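# Lift the block to rest above the blue disc

## Task

Leave the block resting off the table, with its centre directly above the blue disc painted on the table. At the finish neither the block nor any of the three sticks may be in contact with the table, and every post must still be standing at its original spot. Any number of the arms may be used. Once it is placed, release it and move the arms away.

## Robot and tools

Robots: three identical Kinova Gen3 arms named arm1, arm2 and arm3. Each has seven revolute joints, a Robotiq 2F-85 two-finger gripper and a wrist camera. The hand can reach roughly 1.0 m from the joint 1 axis. Two fixed room cameras also exist: cam_high and cam_low. Wrist cameras are arm1_cam_wrist, arm2_cam_wrist and arm3_cam_wrist. All images are 672x504 pixels.

Frames: one shared scene frame, origin on the floor, +z up, distances in metres. Arm feet (base_link), each facing along its own +x: arm1 at x=+0.620 y=+0.000 z=+0.759, quat_wxyz=(+0.024, +0.003, +0.000, -1.000); arm2 at x=-0.310 y=+0.539 z=+0.768, quat_wxyz=(+0.858, +0.003, +0.003, -0.513); arm3 at x=-0.312 y=-0.539 z=+0.787, quat_wxyz=(+0.856, +0.006, +0.000, +0.516). The surfaces under the arms are at z=+0.720. The hand point sits between the finger pads, about 2 cm behind the tips when shut or half open and about 0.5 cm when fully open; the hand z axis runs along the fingers and the fingers move apart along hand y.

Tool move: every argument is optional. Keys arm1, arm2, arm3 each take an object with one key, joints, which is a dictionary of absolute targets by name: joint1_rad through joint7_rad in radians and gripper_m in metres (fingertip gap). These are places to go to, not offsets. Only name the joints you want to change; an omitted joint or arm keeps chasing its previous target. Ranges: joint1_rad, joint3_rad, joint5_rad, joint7_rad -69.115 to 69.115; joint2_rad -2.249 to 2.249; joint4_rad -2.579 to 2.579; joint6_rad -2.099 to 2.099; gripper_m 0 to 0.085. Done tolerances are ±0.01 rad and ±0.003 m. Meanings: joint1 spins the whole arm about its foot axis, positive clockwise from above, 0 pointing along the foot's +x; joint2 is the shoulder, 0 upright, positive leans forward; joint3 twists the upper arm; joint4 is the elbow, 0 straight, positive bends the same way positive joint2 leans (with joint3 at 0); joint5 twists the forearm; joint6 is the wrist, 0 straight, positive bends like positive joint4 (with joint5 at 0); joint7 rolls the hand, positive counter-clockwise viewed from behind it. The cameras argument is a list of camera names, or "all"; omitted or null means all, [] means none. Unknown keys make a call invalid; out-of-range numbers get it refused. One action may not exceed 15 s. Joint speeds are capped (1.39 rad/s for joints 1-4, 1.22 for 5-7) and the moved joints of an arm start and finish together, so the hand can sweep a wide arc between postures. Large moves may return before arrival.

Tool wait: seconds from 0 to 10, optional cameras as in move. Nothing new is commanded. Tool zoom_image: camera (one name) and region [x0, y0, x1, y1] in pixels from the top-left, at most 504 by 504, on that camera's latest image. Tool finished_scene: scene, the current scene's number; it is final, so place nothing after it in the same reply.

Reading results: each robot's state includes joint_positions, Joint velocities (rad/s, "within noise" when still), joint torques (offset and noisy, positive toward larger joint values), and flange force along hand x y z (never exactly zero, includes held weight, unreliable during acceleration or near singular poses, may say "no reading"). The move line lists each moved arm as "done" or its worst status. joint_status words: off_target (stopped short, may still push), time_out (target dropped, holds position), not_followed (a self/inter-arm collision guard blocked the targets; the gripper part still runs and the arm may retry), limit_stop_at_motor_heat (resend the target). An arm listed "as last shown" was not commanded and repeats its old values. Images may lag the state slightly; the pictures line gives image order. on_its_own reports unrequested robot activity. A refused call, or a stop during a call, cancels the remaining calls of that reply.

Hazards: the arms do not stop on contact and can press hard; a joint can report done while jammed. Torque over limit (104.5 N m joints 1-4, 51.3 N m joints 5-7) or straying over 5 degrees from the plan stops that arm for 10 s. Motors heat when holding loads, stretched out, or pushing against an obstacle; MOTOR HOT appears at 60 °C and at 75 °C the arm sags for 30-60 s. Keep arms from squeezing each other, including one gripper closing on another's fingers; the guard may act late. Do not knock items out of the work area, drop or fling the block, slam fixed objects, or grip hard on something still resting on a surface. Loose objects may be nudged occasionally. For a firm grasp, open wide and command gripper_m well below the object's width. The scene keeps running while you think, holding the last command.

Each tool is called after ">>>" by a JSON object that holds its "method" and its "body".

## Session

>>> {"method": "move", "body": {}}

Scene clock: 0.00 s.
Joint torques (N m): no reading
Flange force (N): no reading
Joint velocities: within noise
arm1.joint_positions: joint1_rad=-0.169 joint2_rad=-0.494 joint3_rad=-0.155 joint4_rad=+1.451 joint5_rad=+0.062 joint6_rad=+2.060 joint7_rad=+1.677 gripper_m=+0.085
arm1.joint_status: not commanded
arm1.hand: x=+0.5195 y=-0.0104 z=+1.2868 quat_wxyz=(+0.055, -0.973, -0.214, +0.064) (m; scene frame)
arm2.joint_positions: joint1_rad=-0.444 joint2_rad=-0.396 joint3_rad=+0.010 joint4_rad=+1.427 joint5_rad=+0.054 joint6_rad=+1.890 joint7_rad=+1.501 gripper_m=+0.085
arm2.joint_status: not commanded
arm2.hand: x=-0.1940 y=+0.3955 z=+1.2981 quat_wxyz=(-0.097, -0.357, -0.928, +0.049) (m; scene frame)
arm3.joint_positions: joint1_rad=-0.030 joint2_rad=-0.320 joint3_rad=-0.015 joint4_rad=+1.517 joint5_rad=+0.046 joint6_rad=+1.974 joint7_rad=+1.047 gripper_m=+0.085
arm3.joint_status: not commanded
arm3.hand: x=-0.2109 y=-0.4239 z=+1.2756 quat_wxyz=(-0.006, +0.290, -0.957, +0.020) (m; scene frame)
pictures: arm1_cam_wrist, arm2_cam_wrist, arm3_cam_wrist, cam_high, cam_low

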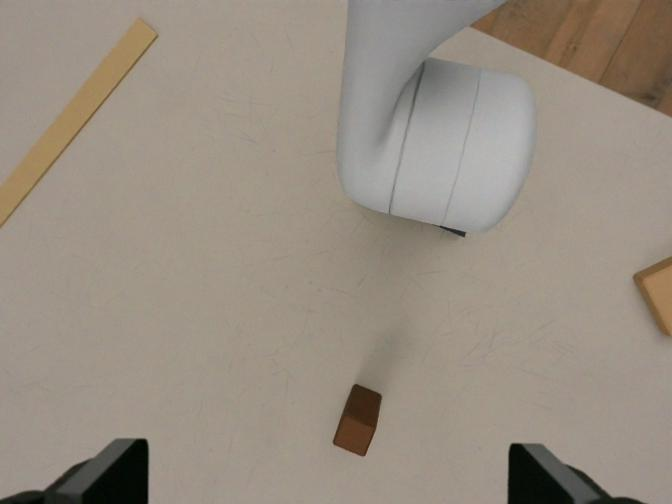

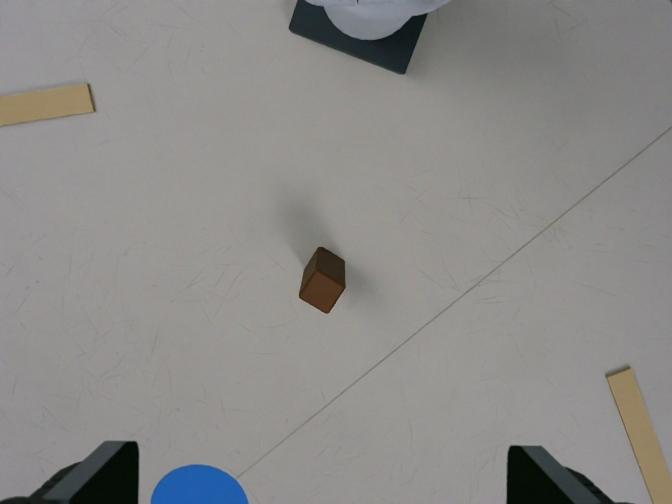

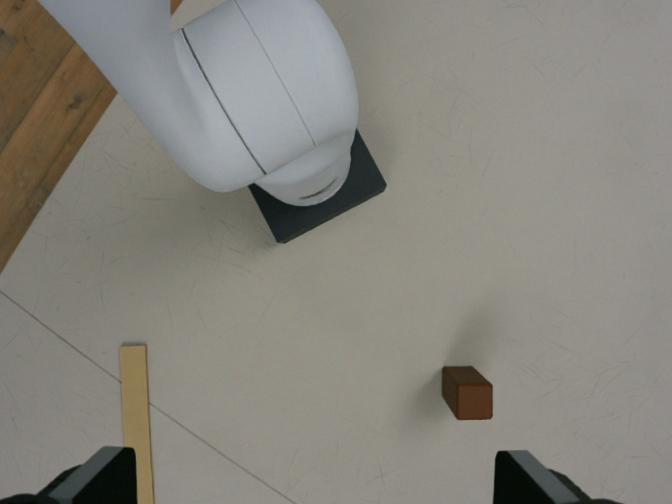

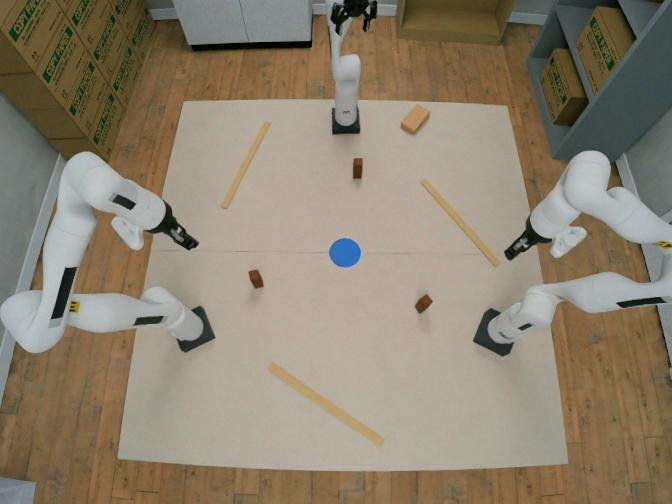

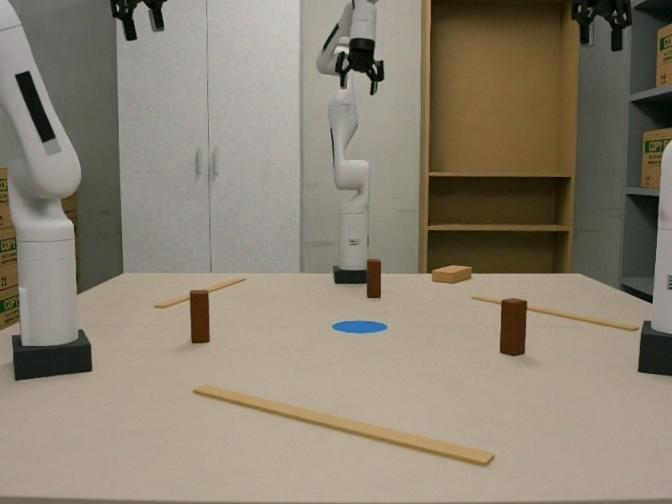

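>>> {"method": "zoom_image", "body": {"camera": "cam_high", "region": [170, 90, 370, 240]}}

>>> {"method": "zoom_image", "body": {"camera": "cam_high", "region": [330, 90, 530, 240]}}

>>> {"method": "zoom_image", "body": {"camera": "cam_high", "region": [150, 230, 350, 380]}}

>>> {"method": "zoom_image", "body": {"camera": "cam_high", "region": [330, 230, 530, 380]}}

>>> {"method": "zoom_image", "body": {"camera": "cam_high", "region": [230, 340, 430, 490]}}

>>> {"method": "zoom_image", "body": {"camera": "arm1_cam_wrist", "region": [260, 340, 460, 490]}}

>>> {"method": "zoom_image", "body": {"camera": "arm2_cam_wrist", "region": [220, 200, 420, 350]}}

>>> {"method": "zoom_image", "body": {"camera": "arm3_cam_wrist", "region": [370, 320, 570, 470]}}

>>> {"method": "zoom_image", "body": {"camera": "cam_low", "region": [150, 240, 550, 480]}}

Scaled by 2.520 from the camera's 672x504 image, which has a finer 960x720 frame.

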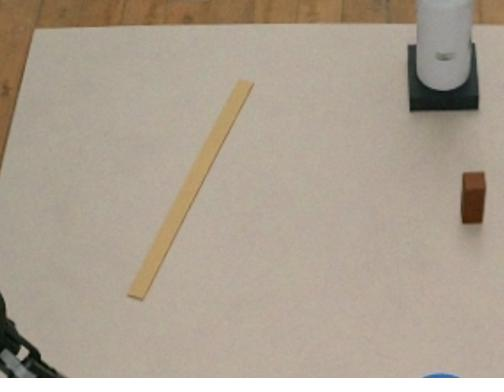

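Scaled by 2.520 from the camera's 672x504 image, which has a finer 960x720 frame.

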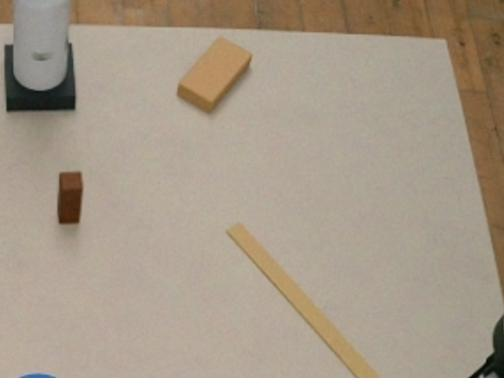

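Scaled by 2.520 from the camera's 672x504 image, which has a finer 960x720 frame.

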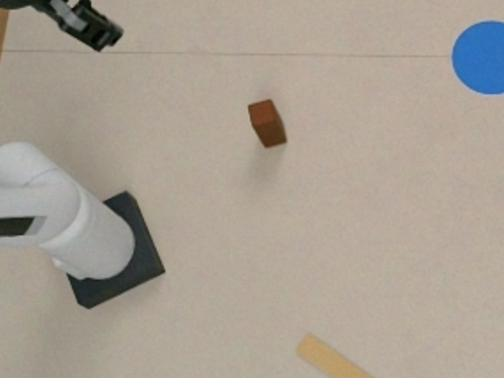

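Scaled by 2.520 from the camera's 672x504 image, which has a finer 960x720 frame.

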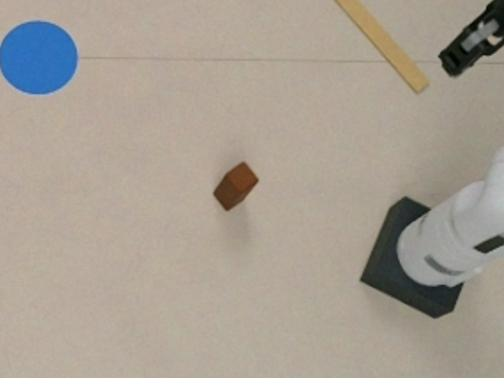

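Scaled by 2.520 from the camera's 672x504 image, which has a finer 960x720 frame.

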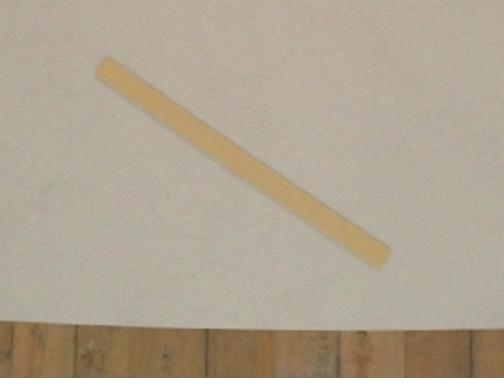

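Scaled by 2.520.

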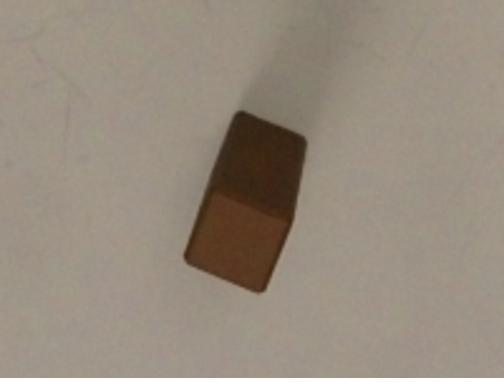

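Scaled by 2.520.

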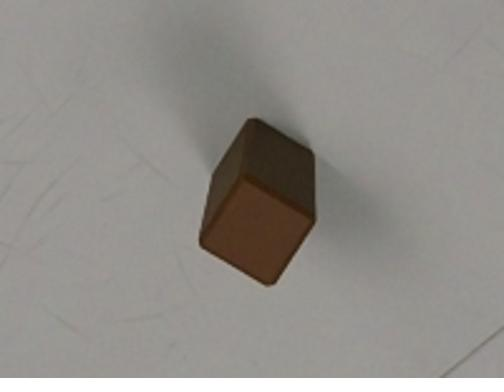

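Scaled by 2.520.

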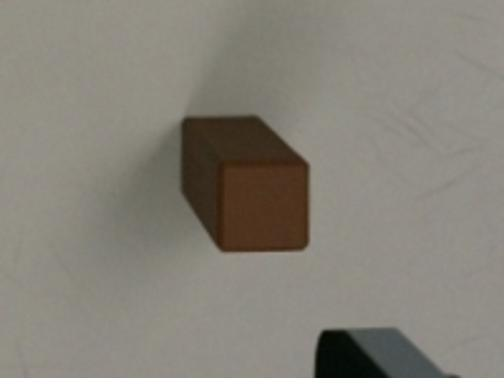

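Scaled by 1.260 from the camera's 672x504 image, which has a finer 960x720 frame.

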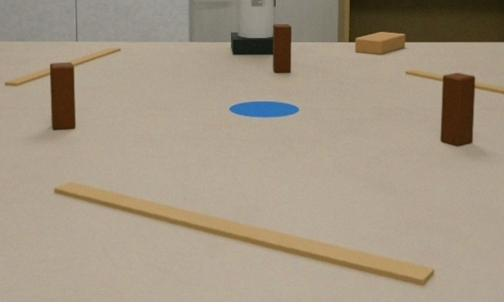

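>>> {"method": "move", "body": {"arm1": {"joints":{"joint1_rad":1.025,"joint2_rad":0.527,"joint3_rad":0,"joint4_rad":0.707,"joint5_rad":0,"joint6_rad":1.908,"joint7_rad":2.269}}, "arm2": {"joints":{"joint1_rad":0.942,"joint2_rad":0.558,"joint3_rad":0,"joint4_rad":0.84,"joint5_rad":0,"joint6_rad":1.7435,"joint7_rad":1.438}}, "arm3": {"joints":{"joint1_rad":0.842,"joint2_rad":0.524,"joint3_rad":0,"joint4_rad":0.802,"joint5_rad":0,"joint6_rad":1.8156,"joint7_rad":1.921}}}}

>>> {"method": "move", "body": {}}

Scene clock: 9.90 s.
Joint torques (N m): arm1=[-2.35 -16.98 -0.49 -8.59 -0.11 0.25 0.01] | arm2=[0.62 -19.59 -0.43 -9.91 0.06 -0.31 -0.01] | arm3=[1.21 -19.3 -1.07 -7.48 -0.13 -0.3 -0.41]
Flange force (N): arm1=[8.2 1.3 4.0] | arm2=[5.3 0.4 2.7] | arm3=[-8.5 -1.9 -7.9]
move: arm1 done; arm2 done; arm3 done
Joint velocities: within noise
arm1.joint_positions: joint1_rad=+1.025 joint2_rad=+0.527 joint3_rad=+0.000 joint4_rad=+0.707 joint5_rad=+0.000 joint6_rad=+1.908 joint7_rad=+2.269 gripper_m=+0.085
arm1.joint_status: all done
arm1.hand: x=+0.3535 y=+0.4350 z=+1.1983 quat_wxyz=(+0.000, -0.990, +0.138, -0.003) (m; scene frame)
arm2.joint_positions: joint1_rad=+0.942 joint2_rad=+0.558 joint3_rad=+0.000 joint4_rad=+0.840 joint5_rad=+0.000 joint6_rad=+1.744 joint7_rad=+1.438 gripper_m=+0.085
arm2.joint_status: all done
arm2.hand: x=-0.5629 y=+0.0662 z=+1.1489 quat_wxyz=(+0.004, -0.880, -0.475, -0.001) (m; scene frame)
arm3.joint_positions: joint1_rad=+0.842 joint2_rad=+0.524 joint3_rad=+0.000 joint4_rad=+0.802 joint5_rad=+0.000 joint6_rad=+1.816 joint7_rad=+1.921 gripper_m=+0.085
arm3.joint_status: all done
arm3.hand: x=+0.1971 y=-0.4435 z=+1.1984 quat_wxyz=(+0.001, +0.293, -0.956, -0.006) (m; scene frame)
pictures: arm1_cam_wrist, arm2_cam_wrist, arm3_cam_wrist, cam_high, cam_low

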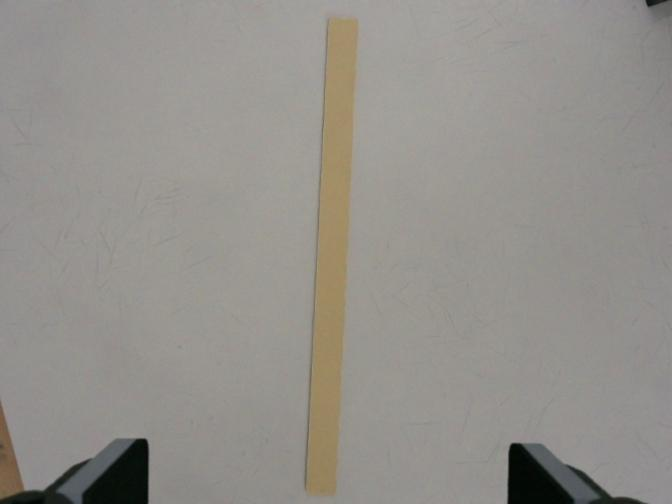

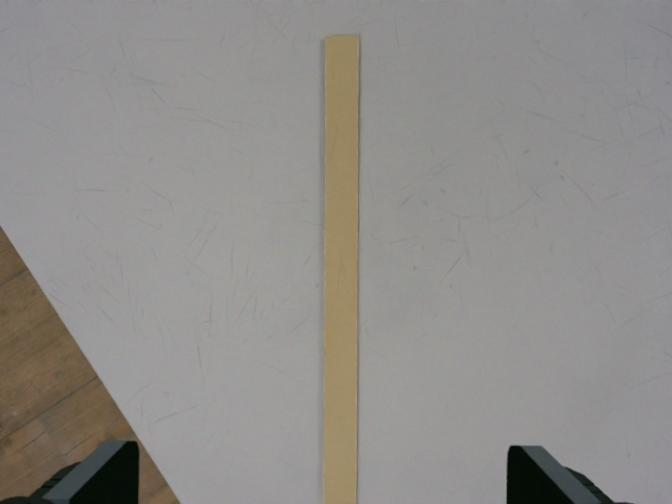

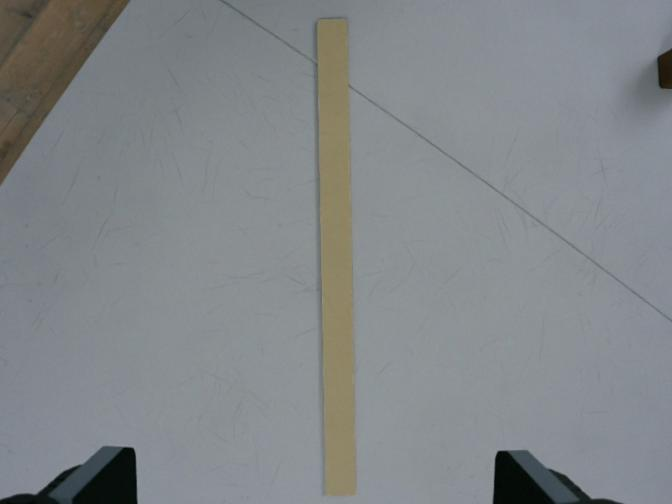

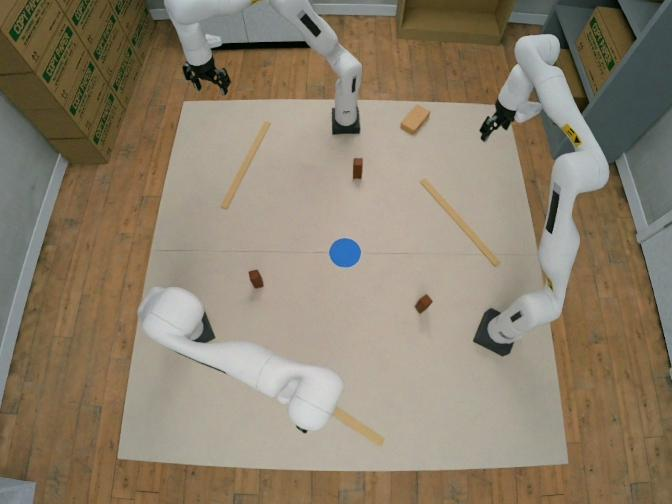

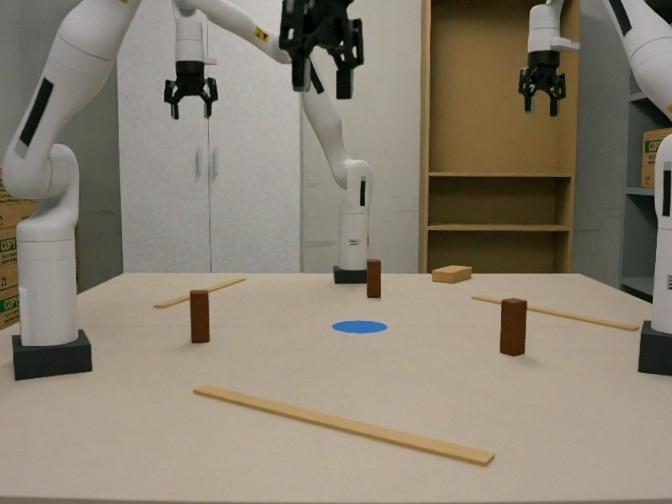

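Scene clock: 9.90 s.
Joint torques (N m): arm1=[-2.35 -16.98 -0.49 -8.59 -0.11 0.25 0.01] | arm2=[0.62 -19.59 -0.43 -9.91 0.06 -0.31 -0.01] | arm3=[1.21 -19.3 -1.07 -7.48 -0.13 -0.3 -0.41]
Flange force (N): arm1=[8.2 1.3 4.0] | arm2=[5.3 0.4 2.7] | arm3=[-8.5 -1.9 -7.9]
Joint velocities: within noise
arm1.joint_positions: joint1_rad=+1.025 joint2_rad=+0.527 joint3_rad=+0.000 joint4_rad=+0.707 joint5_rad=+0.000 joint6_rad=+1.908 joint7_rad=+2.269 gripper_m=+0.085
arm1.joint_status: all done
arm1.hand: x=+0.3535 y=+0.4350 z=+1.1983 quat_wxyz=(+0.000, -0.990, +0.138, -0.003) (m; scene frame)
arm2.joint_positions: joint1_rad=+0.942 joint2_rad=+0.558 joint3_rad=+0.000 joint4_rad=+0.840 joint5_rad=+0.000 joint6_rad=+1.744 joint7_rad=+1.438 gripper_m=+0.085
arm2.joint_status: all done
arm2.hand: x=-0.5629 y=+0.0662 z=+1.1489 quat_wxyz=(+0.004, -0.880, -0.475, -0.001) (m; scene frame)
arm3.joint_positions: joint1_rad=+0.842 joint2_rad=+0.524 joint3_rad=+0.000 joint4_rad=+0.802 joint5_rad=+0.000 joint6_rad=+1.816 joint7_rad=+1.921 gripper_m=+0.085
arm3.joint_status: all done
arm3.hand: x=+0.1971 y=-0.4435 z=+1.1984 quat_wxyz=(+0.001, +0.293, -0.956, -0.006) (m; scene frame)
pictures: arm1_cam_wrist, arm2_cam_wrist, arm3_cam_wrist, cam_high, cam_low

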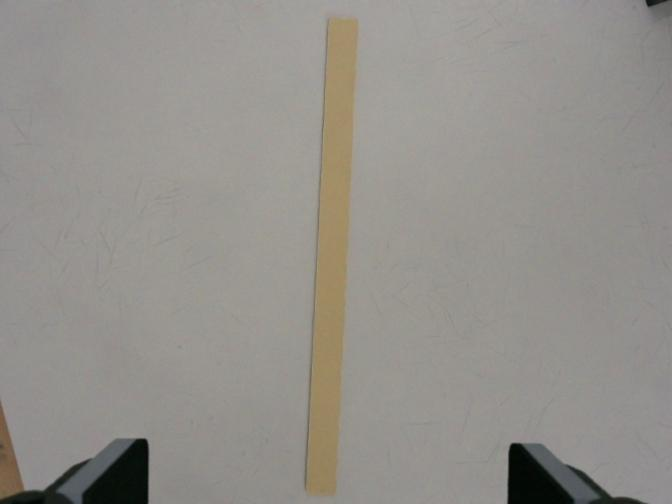

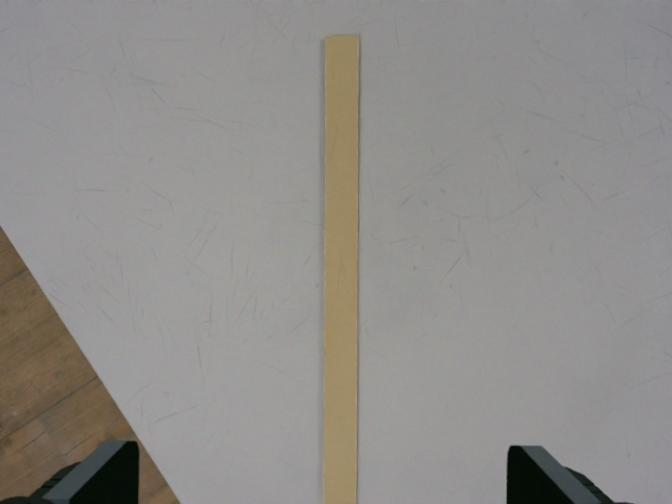

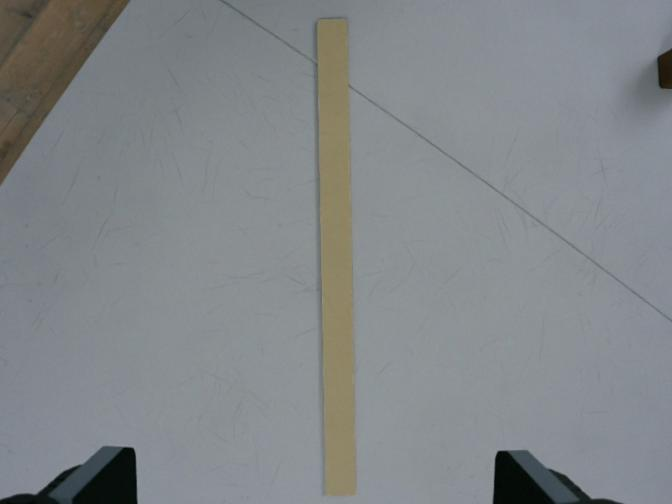

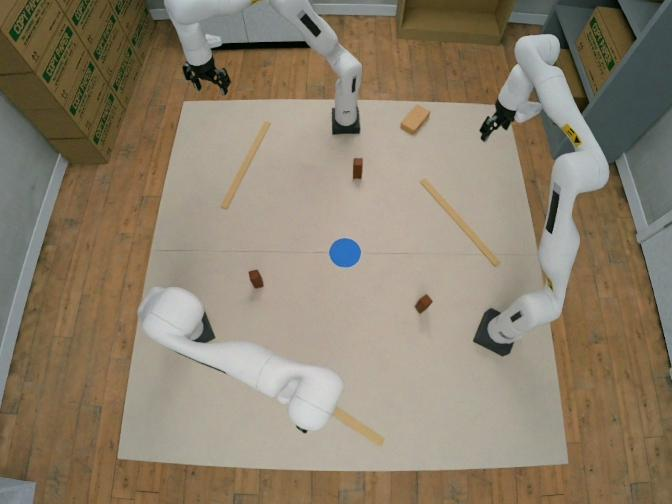

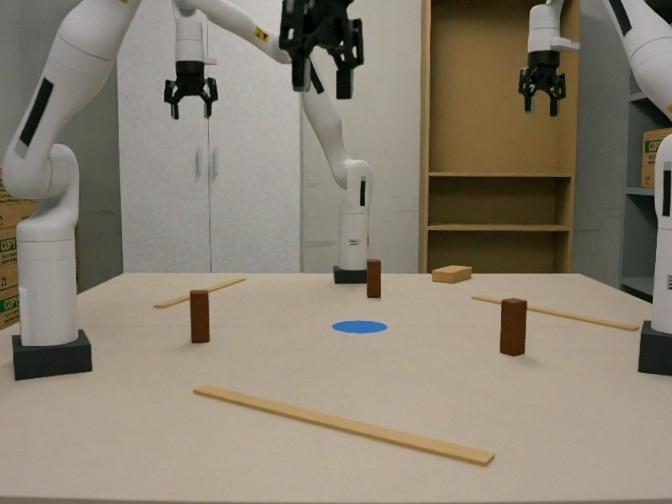

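>>> {"method": "move", "body": {"arm1": {"joints":{"joint1_rad":1.1072,"joint2_rad":0.6321,"joint4_rad":1.7151,"joint6_rad":0.7944,"joint7_rad":2.309}}, "arm2": {"joints":{"joint1_rad":0.9299,"joint2_rad":0.72,"joint4_rad":1.5574,"joint6_rad":0.8642,"joint7_rad":1.423}}, "arm3": {"joints":{"joint1_rad":0.8788,"joint2_rad":0.6705,"joint4_rad":1.7573,"joint6_rad":0.7138,"joint7_rad":1.9766}}}}

Scene clock: 14.30 s.
Joint torques (N m): arm1=[-2.4 -16.63 -0.42 -6.4 -0.09 0.25 0.04] | arm2=[0.6 -20.11 -0.33 -7.91 0.07 -0.32 -0.01] | arm3=[1.22 -18.82 -1.04 -4.47 -0.13 -0.28 -0.43]
Flange force (N): arm1=[6.0 -1.3 -1.9] | arm2=[4.0 0.6 -0.7] | arm3=[-6.3 -0.5 -1.8]
move: arm1 done; arm2 done; arm3 done
Joint velocities: within noise
arm1.joint_positions: joint1_rad=+1.107 joint2_rad=+0.632 joint3_rad=+0.000 joint4_rad=+1.715 joint5_rad=+0.000 joint6_rad=+0.794 joint7_rad=+2.309 gripper_m=+0.085
arm1.joint_status: all done
arm1.hand: x=+0.4093 y=+0.4245 z=+0.8502 quat_wxyz=(+0.000, -0.987, +0.159, -0.003) (m; scene frame)
arm2.joint_positions: joint1_rad=+0.930 joint2_rad=+0.720 joint3_rad=+0.000 joint4_rad=+1.557 joint5_rad=+0.000 joint6_rad=+0.864 joint7_rad=+1.423 gripper_m=+0.085
arm2.joint_status: all done
arm2.hand: x=-0.5509 y=+0.0803 z=+0.8503 quat_wxyz=(+0.004, -0.881, -0.474, -0.001) (m; scene frame)
arm3.joint_positions: joint1_rad=+0.879 joint2_rad=+0.671 joint3_rad=+0.000 joint4_rad=+1.757 joint5_rad=+0.000 joint6_rad=+0.714 joint7_rad=+1.977 gripper_m=+0.085
arm3.joint_status: all done
arm3.hand: x=+0.1510 y=-0.4682 z=+0.8500 quat_wxyz=(+0.001, +0.301, -0.953, -0.006) (m; scene frame)
pictures: arm1_cam_wrist, arm2_cam_wrist, arm3_cam_wrist, cam_high, cam_low

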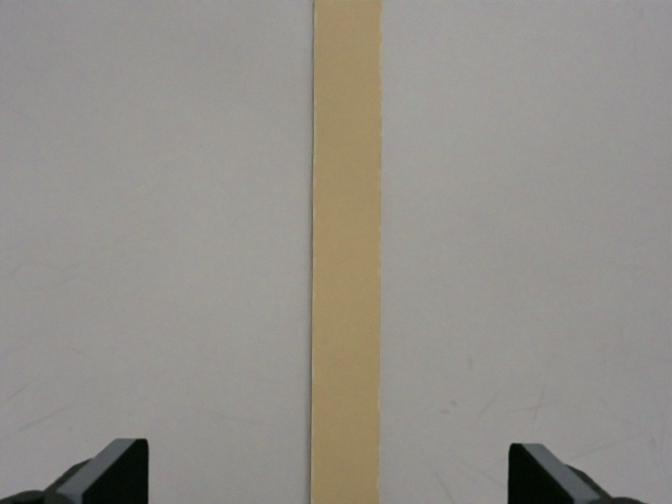

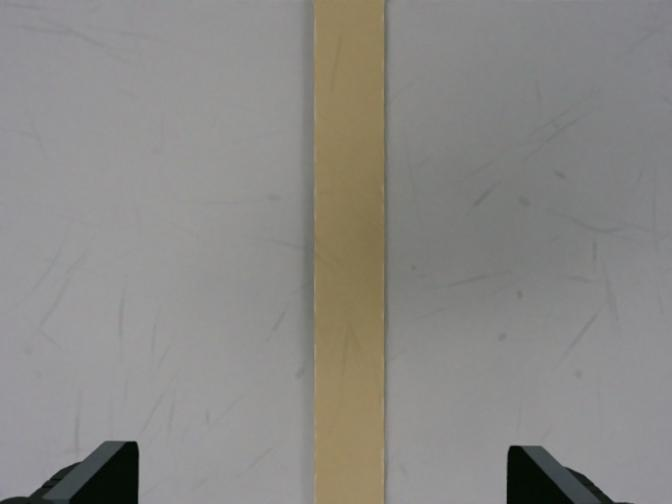

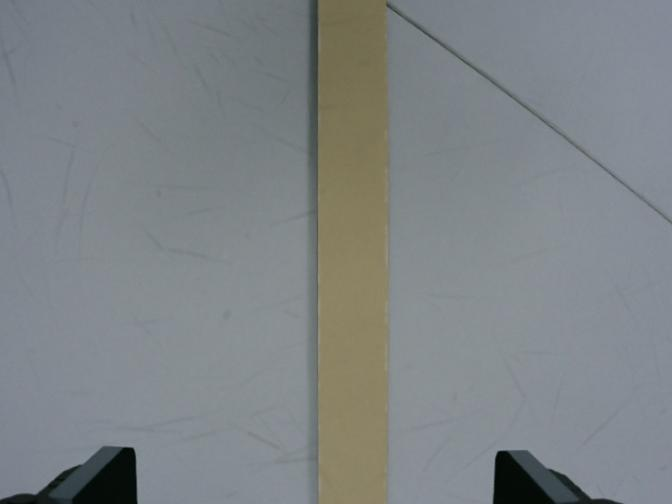

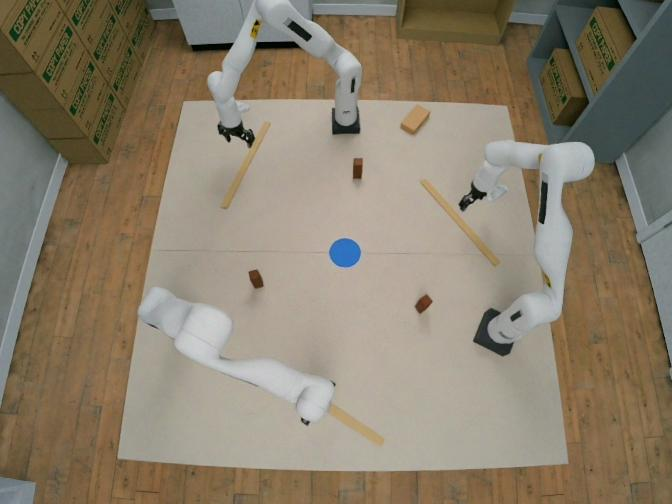

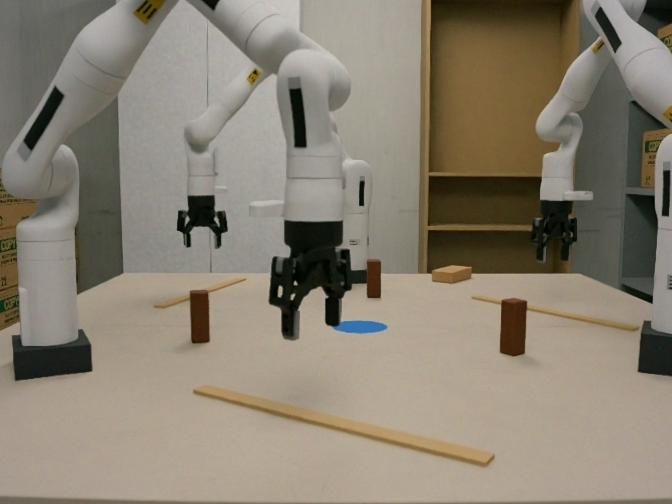

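>>> {"method": "move", "body": {"arm1": {"joints":{"joint1_rad":1.0963,"joint2_rad":0.8252,"joint4_rad":1.7867,"joint6_rad":0.5297,"joint7_rad":2.298}}, "arm2": {"joints":{"joint1_rad":0.9123,"joint2_rad":0.9044,"joint4_rad":1.6016,"joint6_rad":0.6356,"joint7_rad":1.405}}, "arm3": {"joints":{"joint1_rad":0.8468,"joint2_rad":0.8751,"joint4_rad":1.8146,"joint6_rad":0.4519,"joint7_rad":1.9445}}}}

Scene clock: 17.27 s.
Joint torques (N m): arm1=[-2.4 -17.64 -0.27 -4.44 -0.14 0.24 0.01] | arm2=[0.62 -21.18 -0.28 -6.45 0.05 -0.32 -0.01] | arm3=[1.24 -19.78 -1.01 -2.51 -0.12 -0.3 -0.42]
Flange force (N): arm1=[5.4 -2.4 -2.8] | arm2=[4.0 0.7 -1.4] | arm3=[-6.5 0.3 -0.5]
move: arm1 done; arm2 done; arm3 done
Joint velocities: within noise
arm1.joint_positions: joint1_rad=+1.096 joint2_rad=+0.825 joint3_rad=+0.000 joint4_rad=+1.787 joint5_rad=+0.000 joint6_rad=+0.530 joint7_rad=+2.298 gripper_m=+0.085
arm1.joint_status: all done
arm1.hand: x=+0.4077 y=+0.4180 z=+0.7452 quat_wxyz=(+0.000, -0.987, +0.159, -0.003) (m; scene frame)
arm2.joint_positions: joint1_rad=+0.912 joint2_rad=+0.904 joint3_rad=+0.000 joint4_rad=+1.602 joint5_rad=+0.000 joint6_rad=+0.636 joint7_rad=+1.405 gripper_m=+0.085
arm2.joint_status: all done
arm2.hand: x=-0.5433 y=+0.0763 z=+0.7451 quat_wxyz=(+0.004, -0.881, -0.473, -0.001) (m; scene frame)
arm3.joint_positions: joint1_rad=+0.847 joint2_rad=+0.875 joint3_rad=+0.000 joint4_rad=+1.815 joint5_rad=+0.000 joint6_rad=+0.452 joint7_rad=+1.945 gripper_m=+0.085
arm3.joint_status: all done
arm3.hand: x=+0.1410 y=-0.4539 z=+0.7450 quat_wxyz=(+0.001, +0.301, -0.953, -0.006) (m; scene frame)
pictures: arm1_cam_wrist, arm2_cam_wrist, arm3_cam_wrist, cam_high, cam_low

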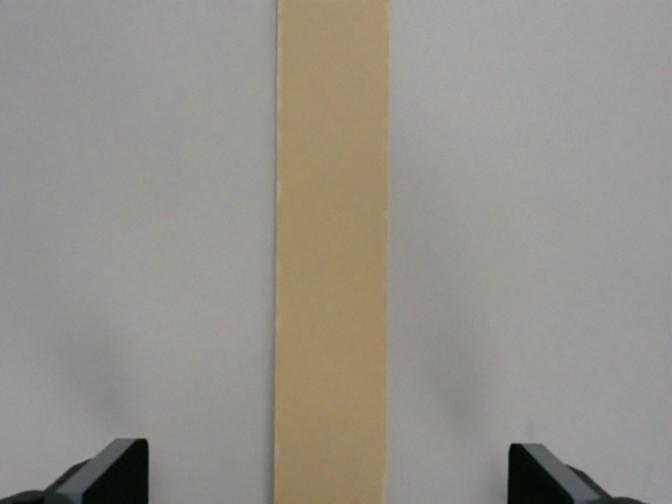

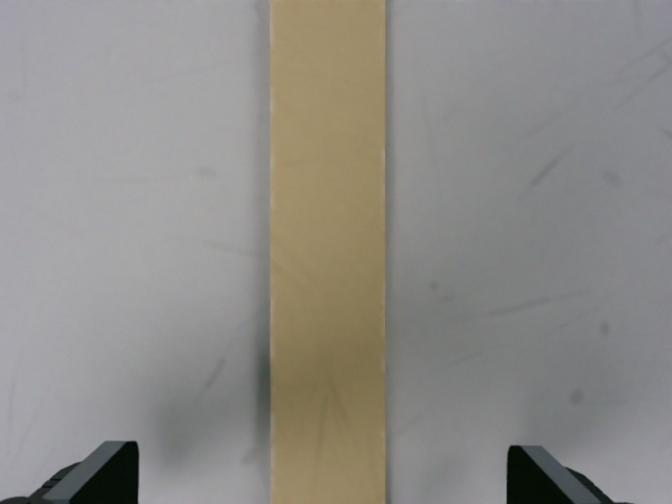

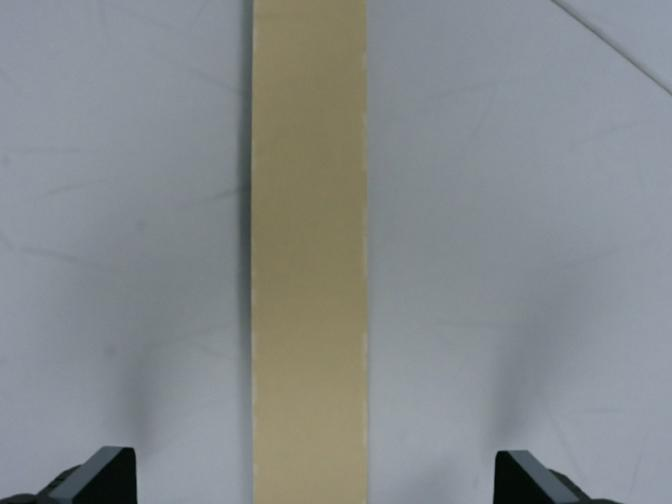

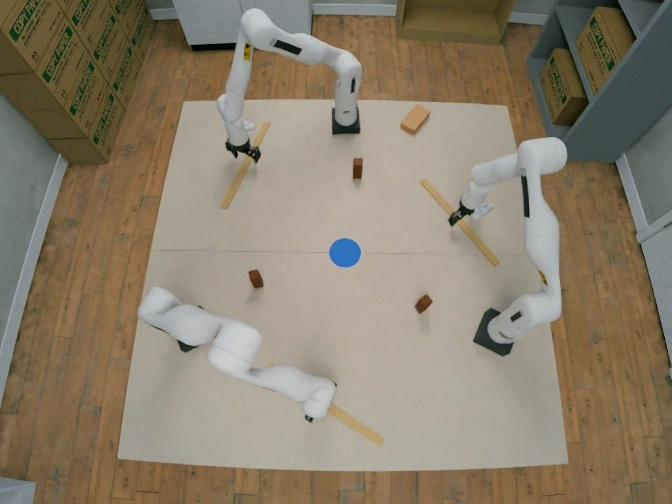

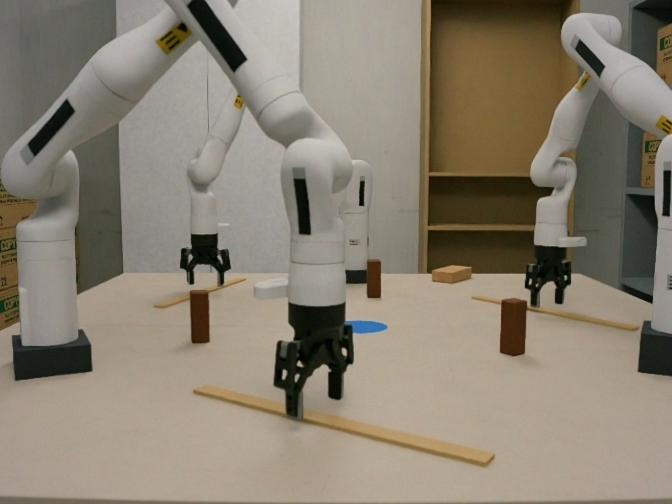

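>>> {"method": "move", "body": {"arm1": {"joints":{"gripper_m":0.015}}, "arm2": {"joints":{"gripper_m":0.015}}, "arm3": {"joints":{"gripper_m":0.015}}, "cameras": ["cam_low","arm1_cam_wrist","arm2_cam_wrist","arm3_cam_wrist"]}}

Scene clock: 18.57 s.
Joint torques (N m): arm1=[-2.76 1.75 -1.06 1.5 -0.16 -0.15 0.03] | arm2=[0.86 -15.45 -0.19 -5.26 0.08 -0.84 -0.07] | arm3=[1.12 -14.12 -1.19 -2.22 -0.17 -1.18 -0.47]
Flange force (N): arm1=[6.9 -1.9 -45.0] | arm2=[6.2 0.8 -13.5] | arm3=[-3.8 1.1 -14.8]
move: arm1 done; arm2 off_target; arm3 off_target
Joint velocities: within noise
arm1.joint_positions: joint1_rad=+1.096 joint2_rad=+0.825 joint3_rad=+0.000 joint4_rad=+1.787 joint5_rad=+0.000 joint6_rad=+0.530 joint7_rad=+2.298 gripper_m=+0.015
arm1.joint_status: all done
arm1.hand: x=+0.4077 y=+0.4180 z=+0.7452 quat_wxyz=(+0.001, -0.987, +0.159, -0.003) (m; scene frame)
arm2.joint_positions: joint1_rad=+0.912 joint2_rad=+0.904 joint3_rad=+0.000 joint4_rad=+1.602 joint5_rad=+0.000 joint6_rad=+0.636 joint7_rad=+1.405 gripper_m=+0.025
arm2.joint_status: gripper_m off_target (ended at +0.025, target +0.015)
arm2.hand: x=-0.5433 y=+0.0763 z=+0.7451 quat_wxyz=(+0.004, -0.881, -0.473, -0.001) (m; scene frame)
arm3.joint_positions: joint1_rad=+0.847 joint2_rad=+0.875 joint3_rad=+0.000 joint4_rad=+1.815 joint5_rad=+0.000 joint6_rad=+0.452 joint7_rad=+1.945 gripper_m=+0.025
arm3.joint_status: gripper_m off_target (ended at +0.025, target +0.015)
arm3.hand: x=+0.1410 y=-0.4539 z=+0.7450 quat_wxyz=(+0.001, +0.301, -0.953, -0.006) (m; scene frame)
pictures: arm1_cam_wrist, arm2_cam_wrist, arm3_cam_wrist, cam_low

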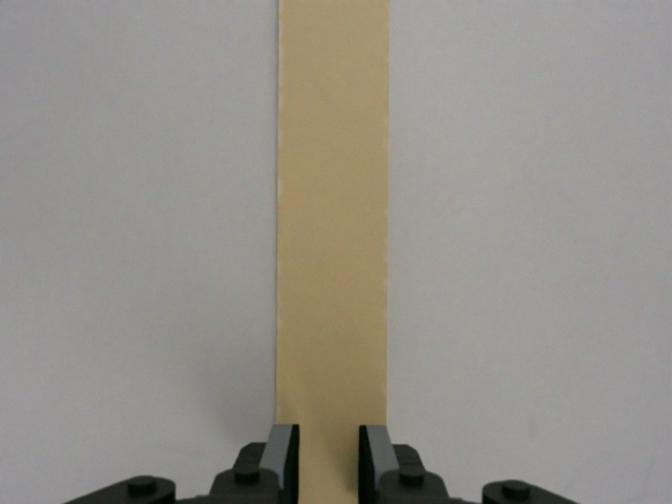

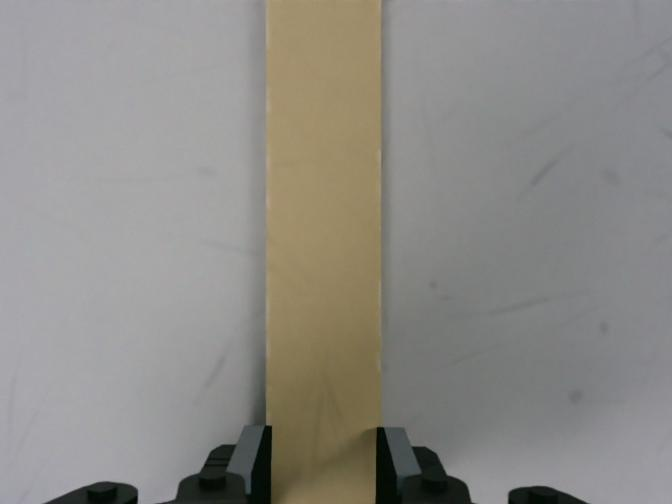

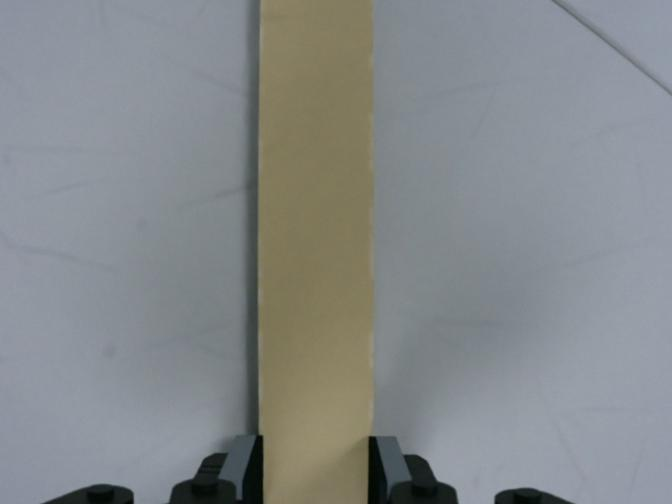

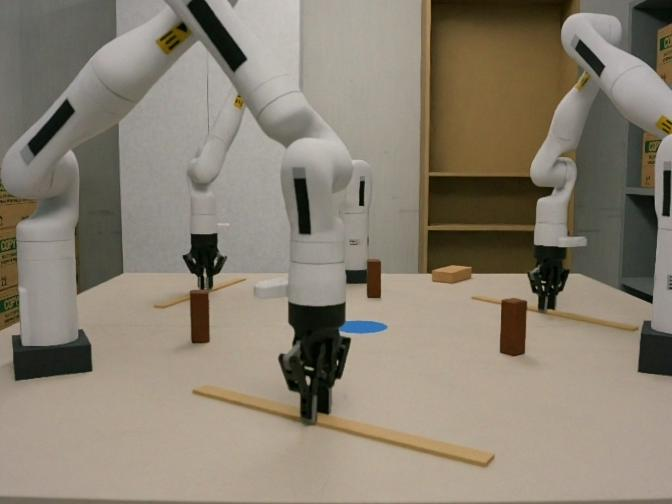

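>>> {"method": "move", "body": {"arm1": {"joints":{"gripper_m":0.085}}, "cameras": ["arm1_cam_wrist"]}}

>>> {"method": "move", "body": {"arm1": {"joints":{"joint2_rad":0.8381,"joint4_rad":1.787,"joint6_rad":0.5165}}, "cameras": ["arm1_cam_wrist"]}}

>>> {"method": "move", "body": {"arm1": {"joints":{"gripper_m":0.015}}, "cameras": ["arm1_cam_wrist"]}}

Scene clock: 19.97 s.
Joint torques (N m): arm1=[-2.42 -17.62 -0.39 -4.4 -0.1 0.26 0.02] | arm2=[0.83 -15.15 -0.17 -5.08 0.1 -0.8 -0.08] | arm3=[1.13 -14.11 -1.21 -2.21 -0.19 -1.19 -0.46]
Flange force (N): arm1=[5.4 -2.4 -2.8] | arm2=[6.0 0.8 -14.0] | arm3=[-3.9 1.1 -14.8]
move: arm1 done
Joint velocities: within noise
arm1.joint_positions: joint1_rad=+1.096 joint2_rad=+0.825 joint3_rad=+0.000 joint4_rad=+1.787 joint5_rad=+0.000 joint6_rad=+0.530 joint7_rad=+2.298 gripper_m=+0.085
arm1.joint_status: all done
arm1.hand: x=+0.4077 y=+0.4180 z=+0.7452 quat_wxyz=(+0.000, -0.987, +0.159, -0.003) (m; scene frame)
arm2, arm3: as last shown
pictures: arm1_cam_wrist

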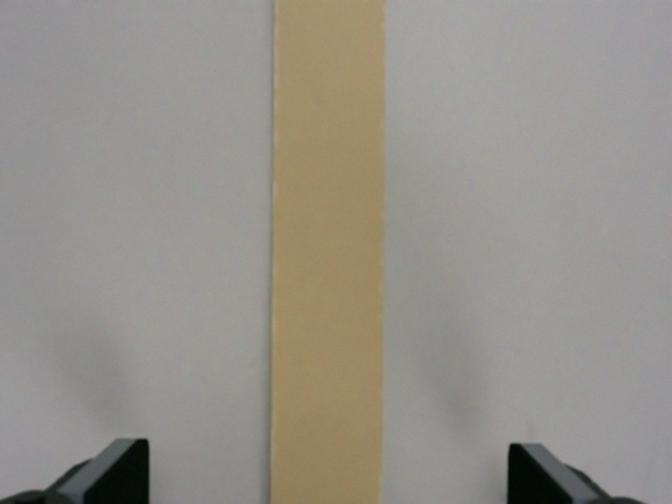

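Scene clock: 20.50 s.
Joint torques (N m): arm1=[-2.36 -17.7 -0.31 -4.35 -0.11 0.25 0.02] | arm2=[0.79 -15.17 -0.17 -5.07 0.07 -0.81 -0.07] | arm3=[1.1 -14.11 -1.2 -2.2 -0.18 -1.17 -0.47]
Flange force (N): arm1=[5.3 -2.2 -2.8] | arm2=[5.9 0.7 -14.0] | arm3=[-3.8 1.0 -14.8]
move: arm1 done
Joint velocities: within noise
arm1.joint_positions: joint1_rad=+1.096 joint2_rad=+0.838 joint3_rad=+0.000 joint4_rad=+1.787 joint5_rad=+0.000 joint6_rad=+0.517 joint7_rad=+2.298 gripper_m=+0.085
arm1.joint_status: all done
arm1.hand: x=+0.4077 y=+0.4180 z=+0.7391 quat_wxyz=(+0.000, -0.987, +0.159, -0.003) (m; scene frame)
arm2, arm3: as last shown
pictures: arm1_cam_wrist

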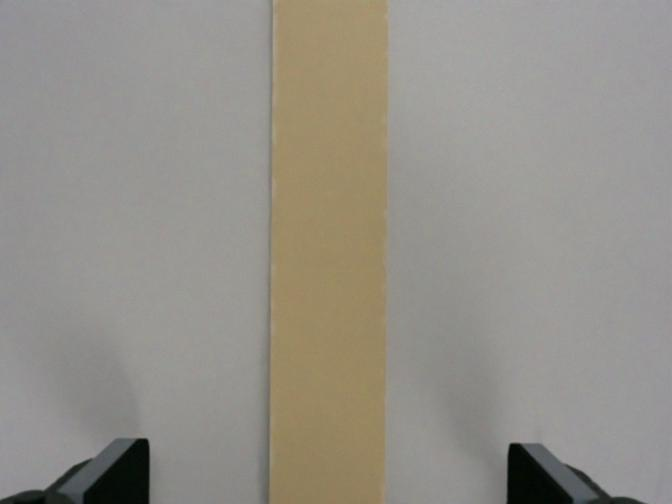

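Scene clock: 21.50 s.
Joint torques (N m): arm1=[-4.23 -7.45 -2.71 -0.83 -0.78 0.34 0.07] | arm2=[0.82 -15.14 -0.15 -5.08 0.1 -0.81 -0.07] | arm3=[1.12 -14.08 -1.22 -2.21 -0.19 -1.16 -0.44]
Flange force (N): arm1=[7.8 -5.3 -24.5] | arm2=[6.0 0.8 -14.1] | arm3=[-3.8 1.1 -14.9]
move: arm1 off_target
Joint velocities: within noise
arm1.joint_positions: joint1_rad=+1.096 joint2_rad=+0.838 joint3_rad=+0.000 joint4_rad=+1.787 joint5_rad=+0.000 joint6_rad=+0.517 joint7_rad=+2.298 gripper_m=+0.026
arm1.joint_status: gripper_m off_target (ended at +0.026, target +0.015)
arm1.hand: x=+0.4077 y=+0.4180 z=+0.7391 quat_wxyz=(+0.001, -0.987, +0.159, -0.003) (m; scene frame)
arm2, arm3: as last shown
pictures: arm1_cam_wrist

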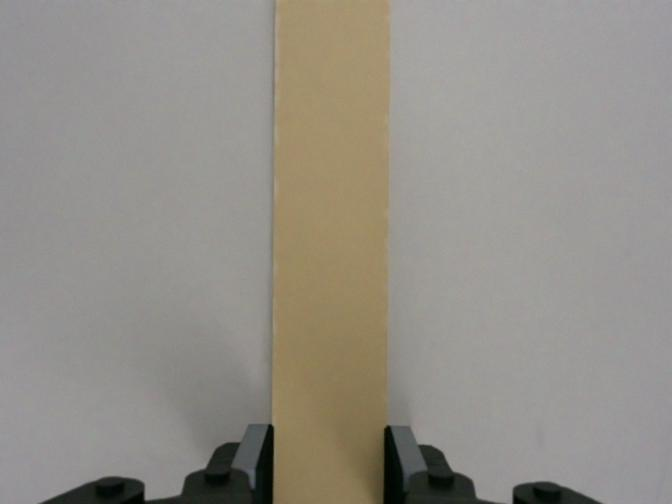

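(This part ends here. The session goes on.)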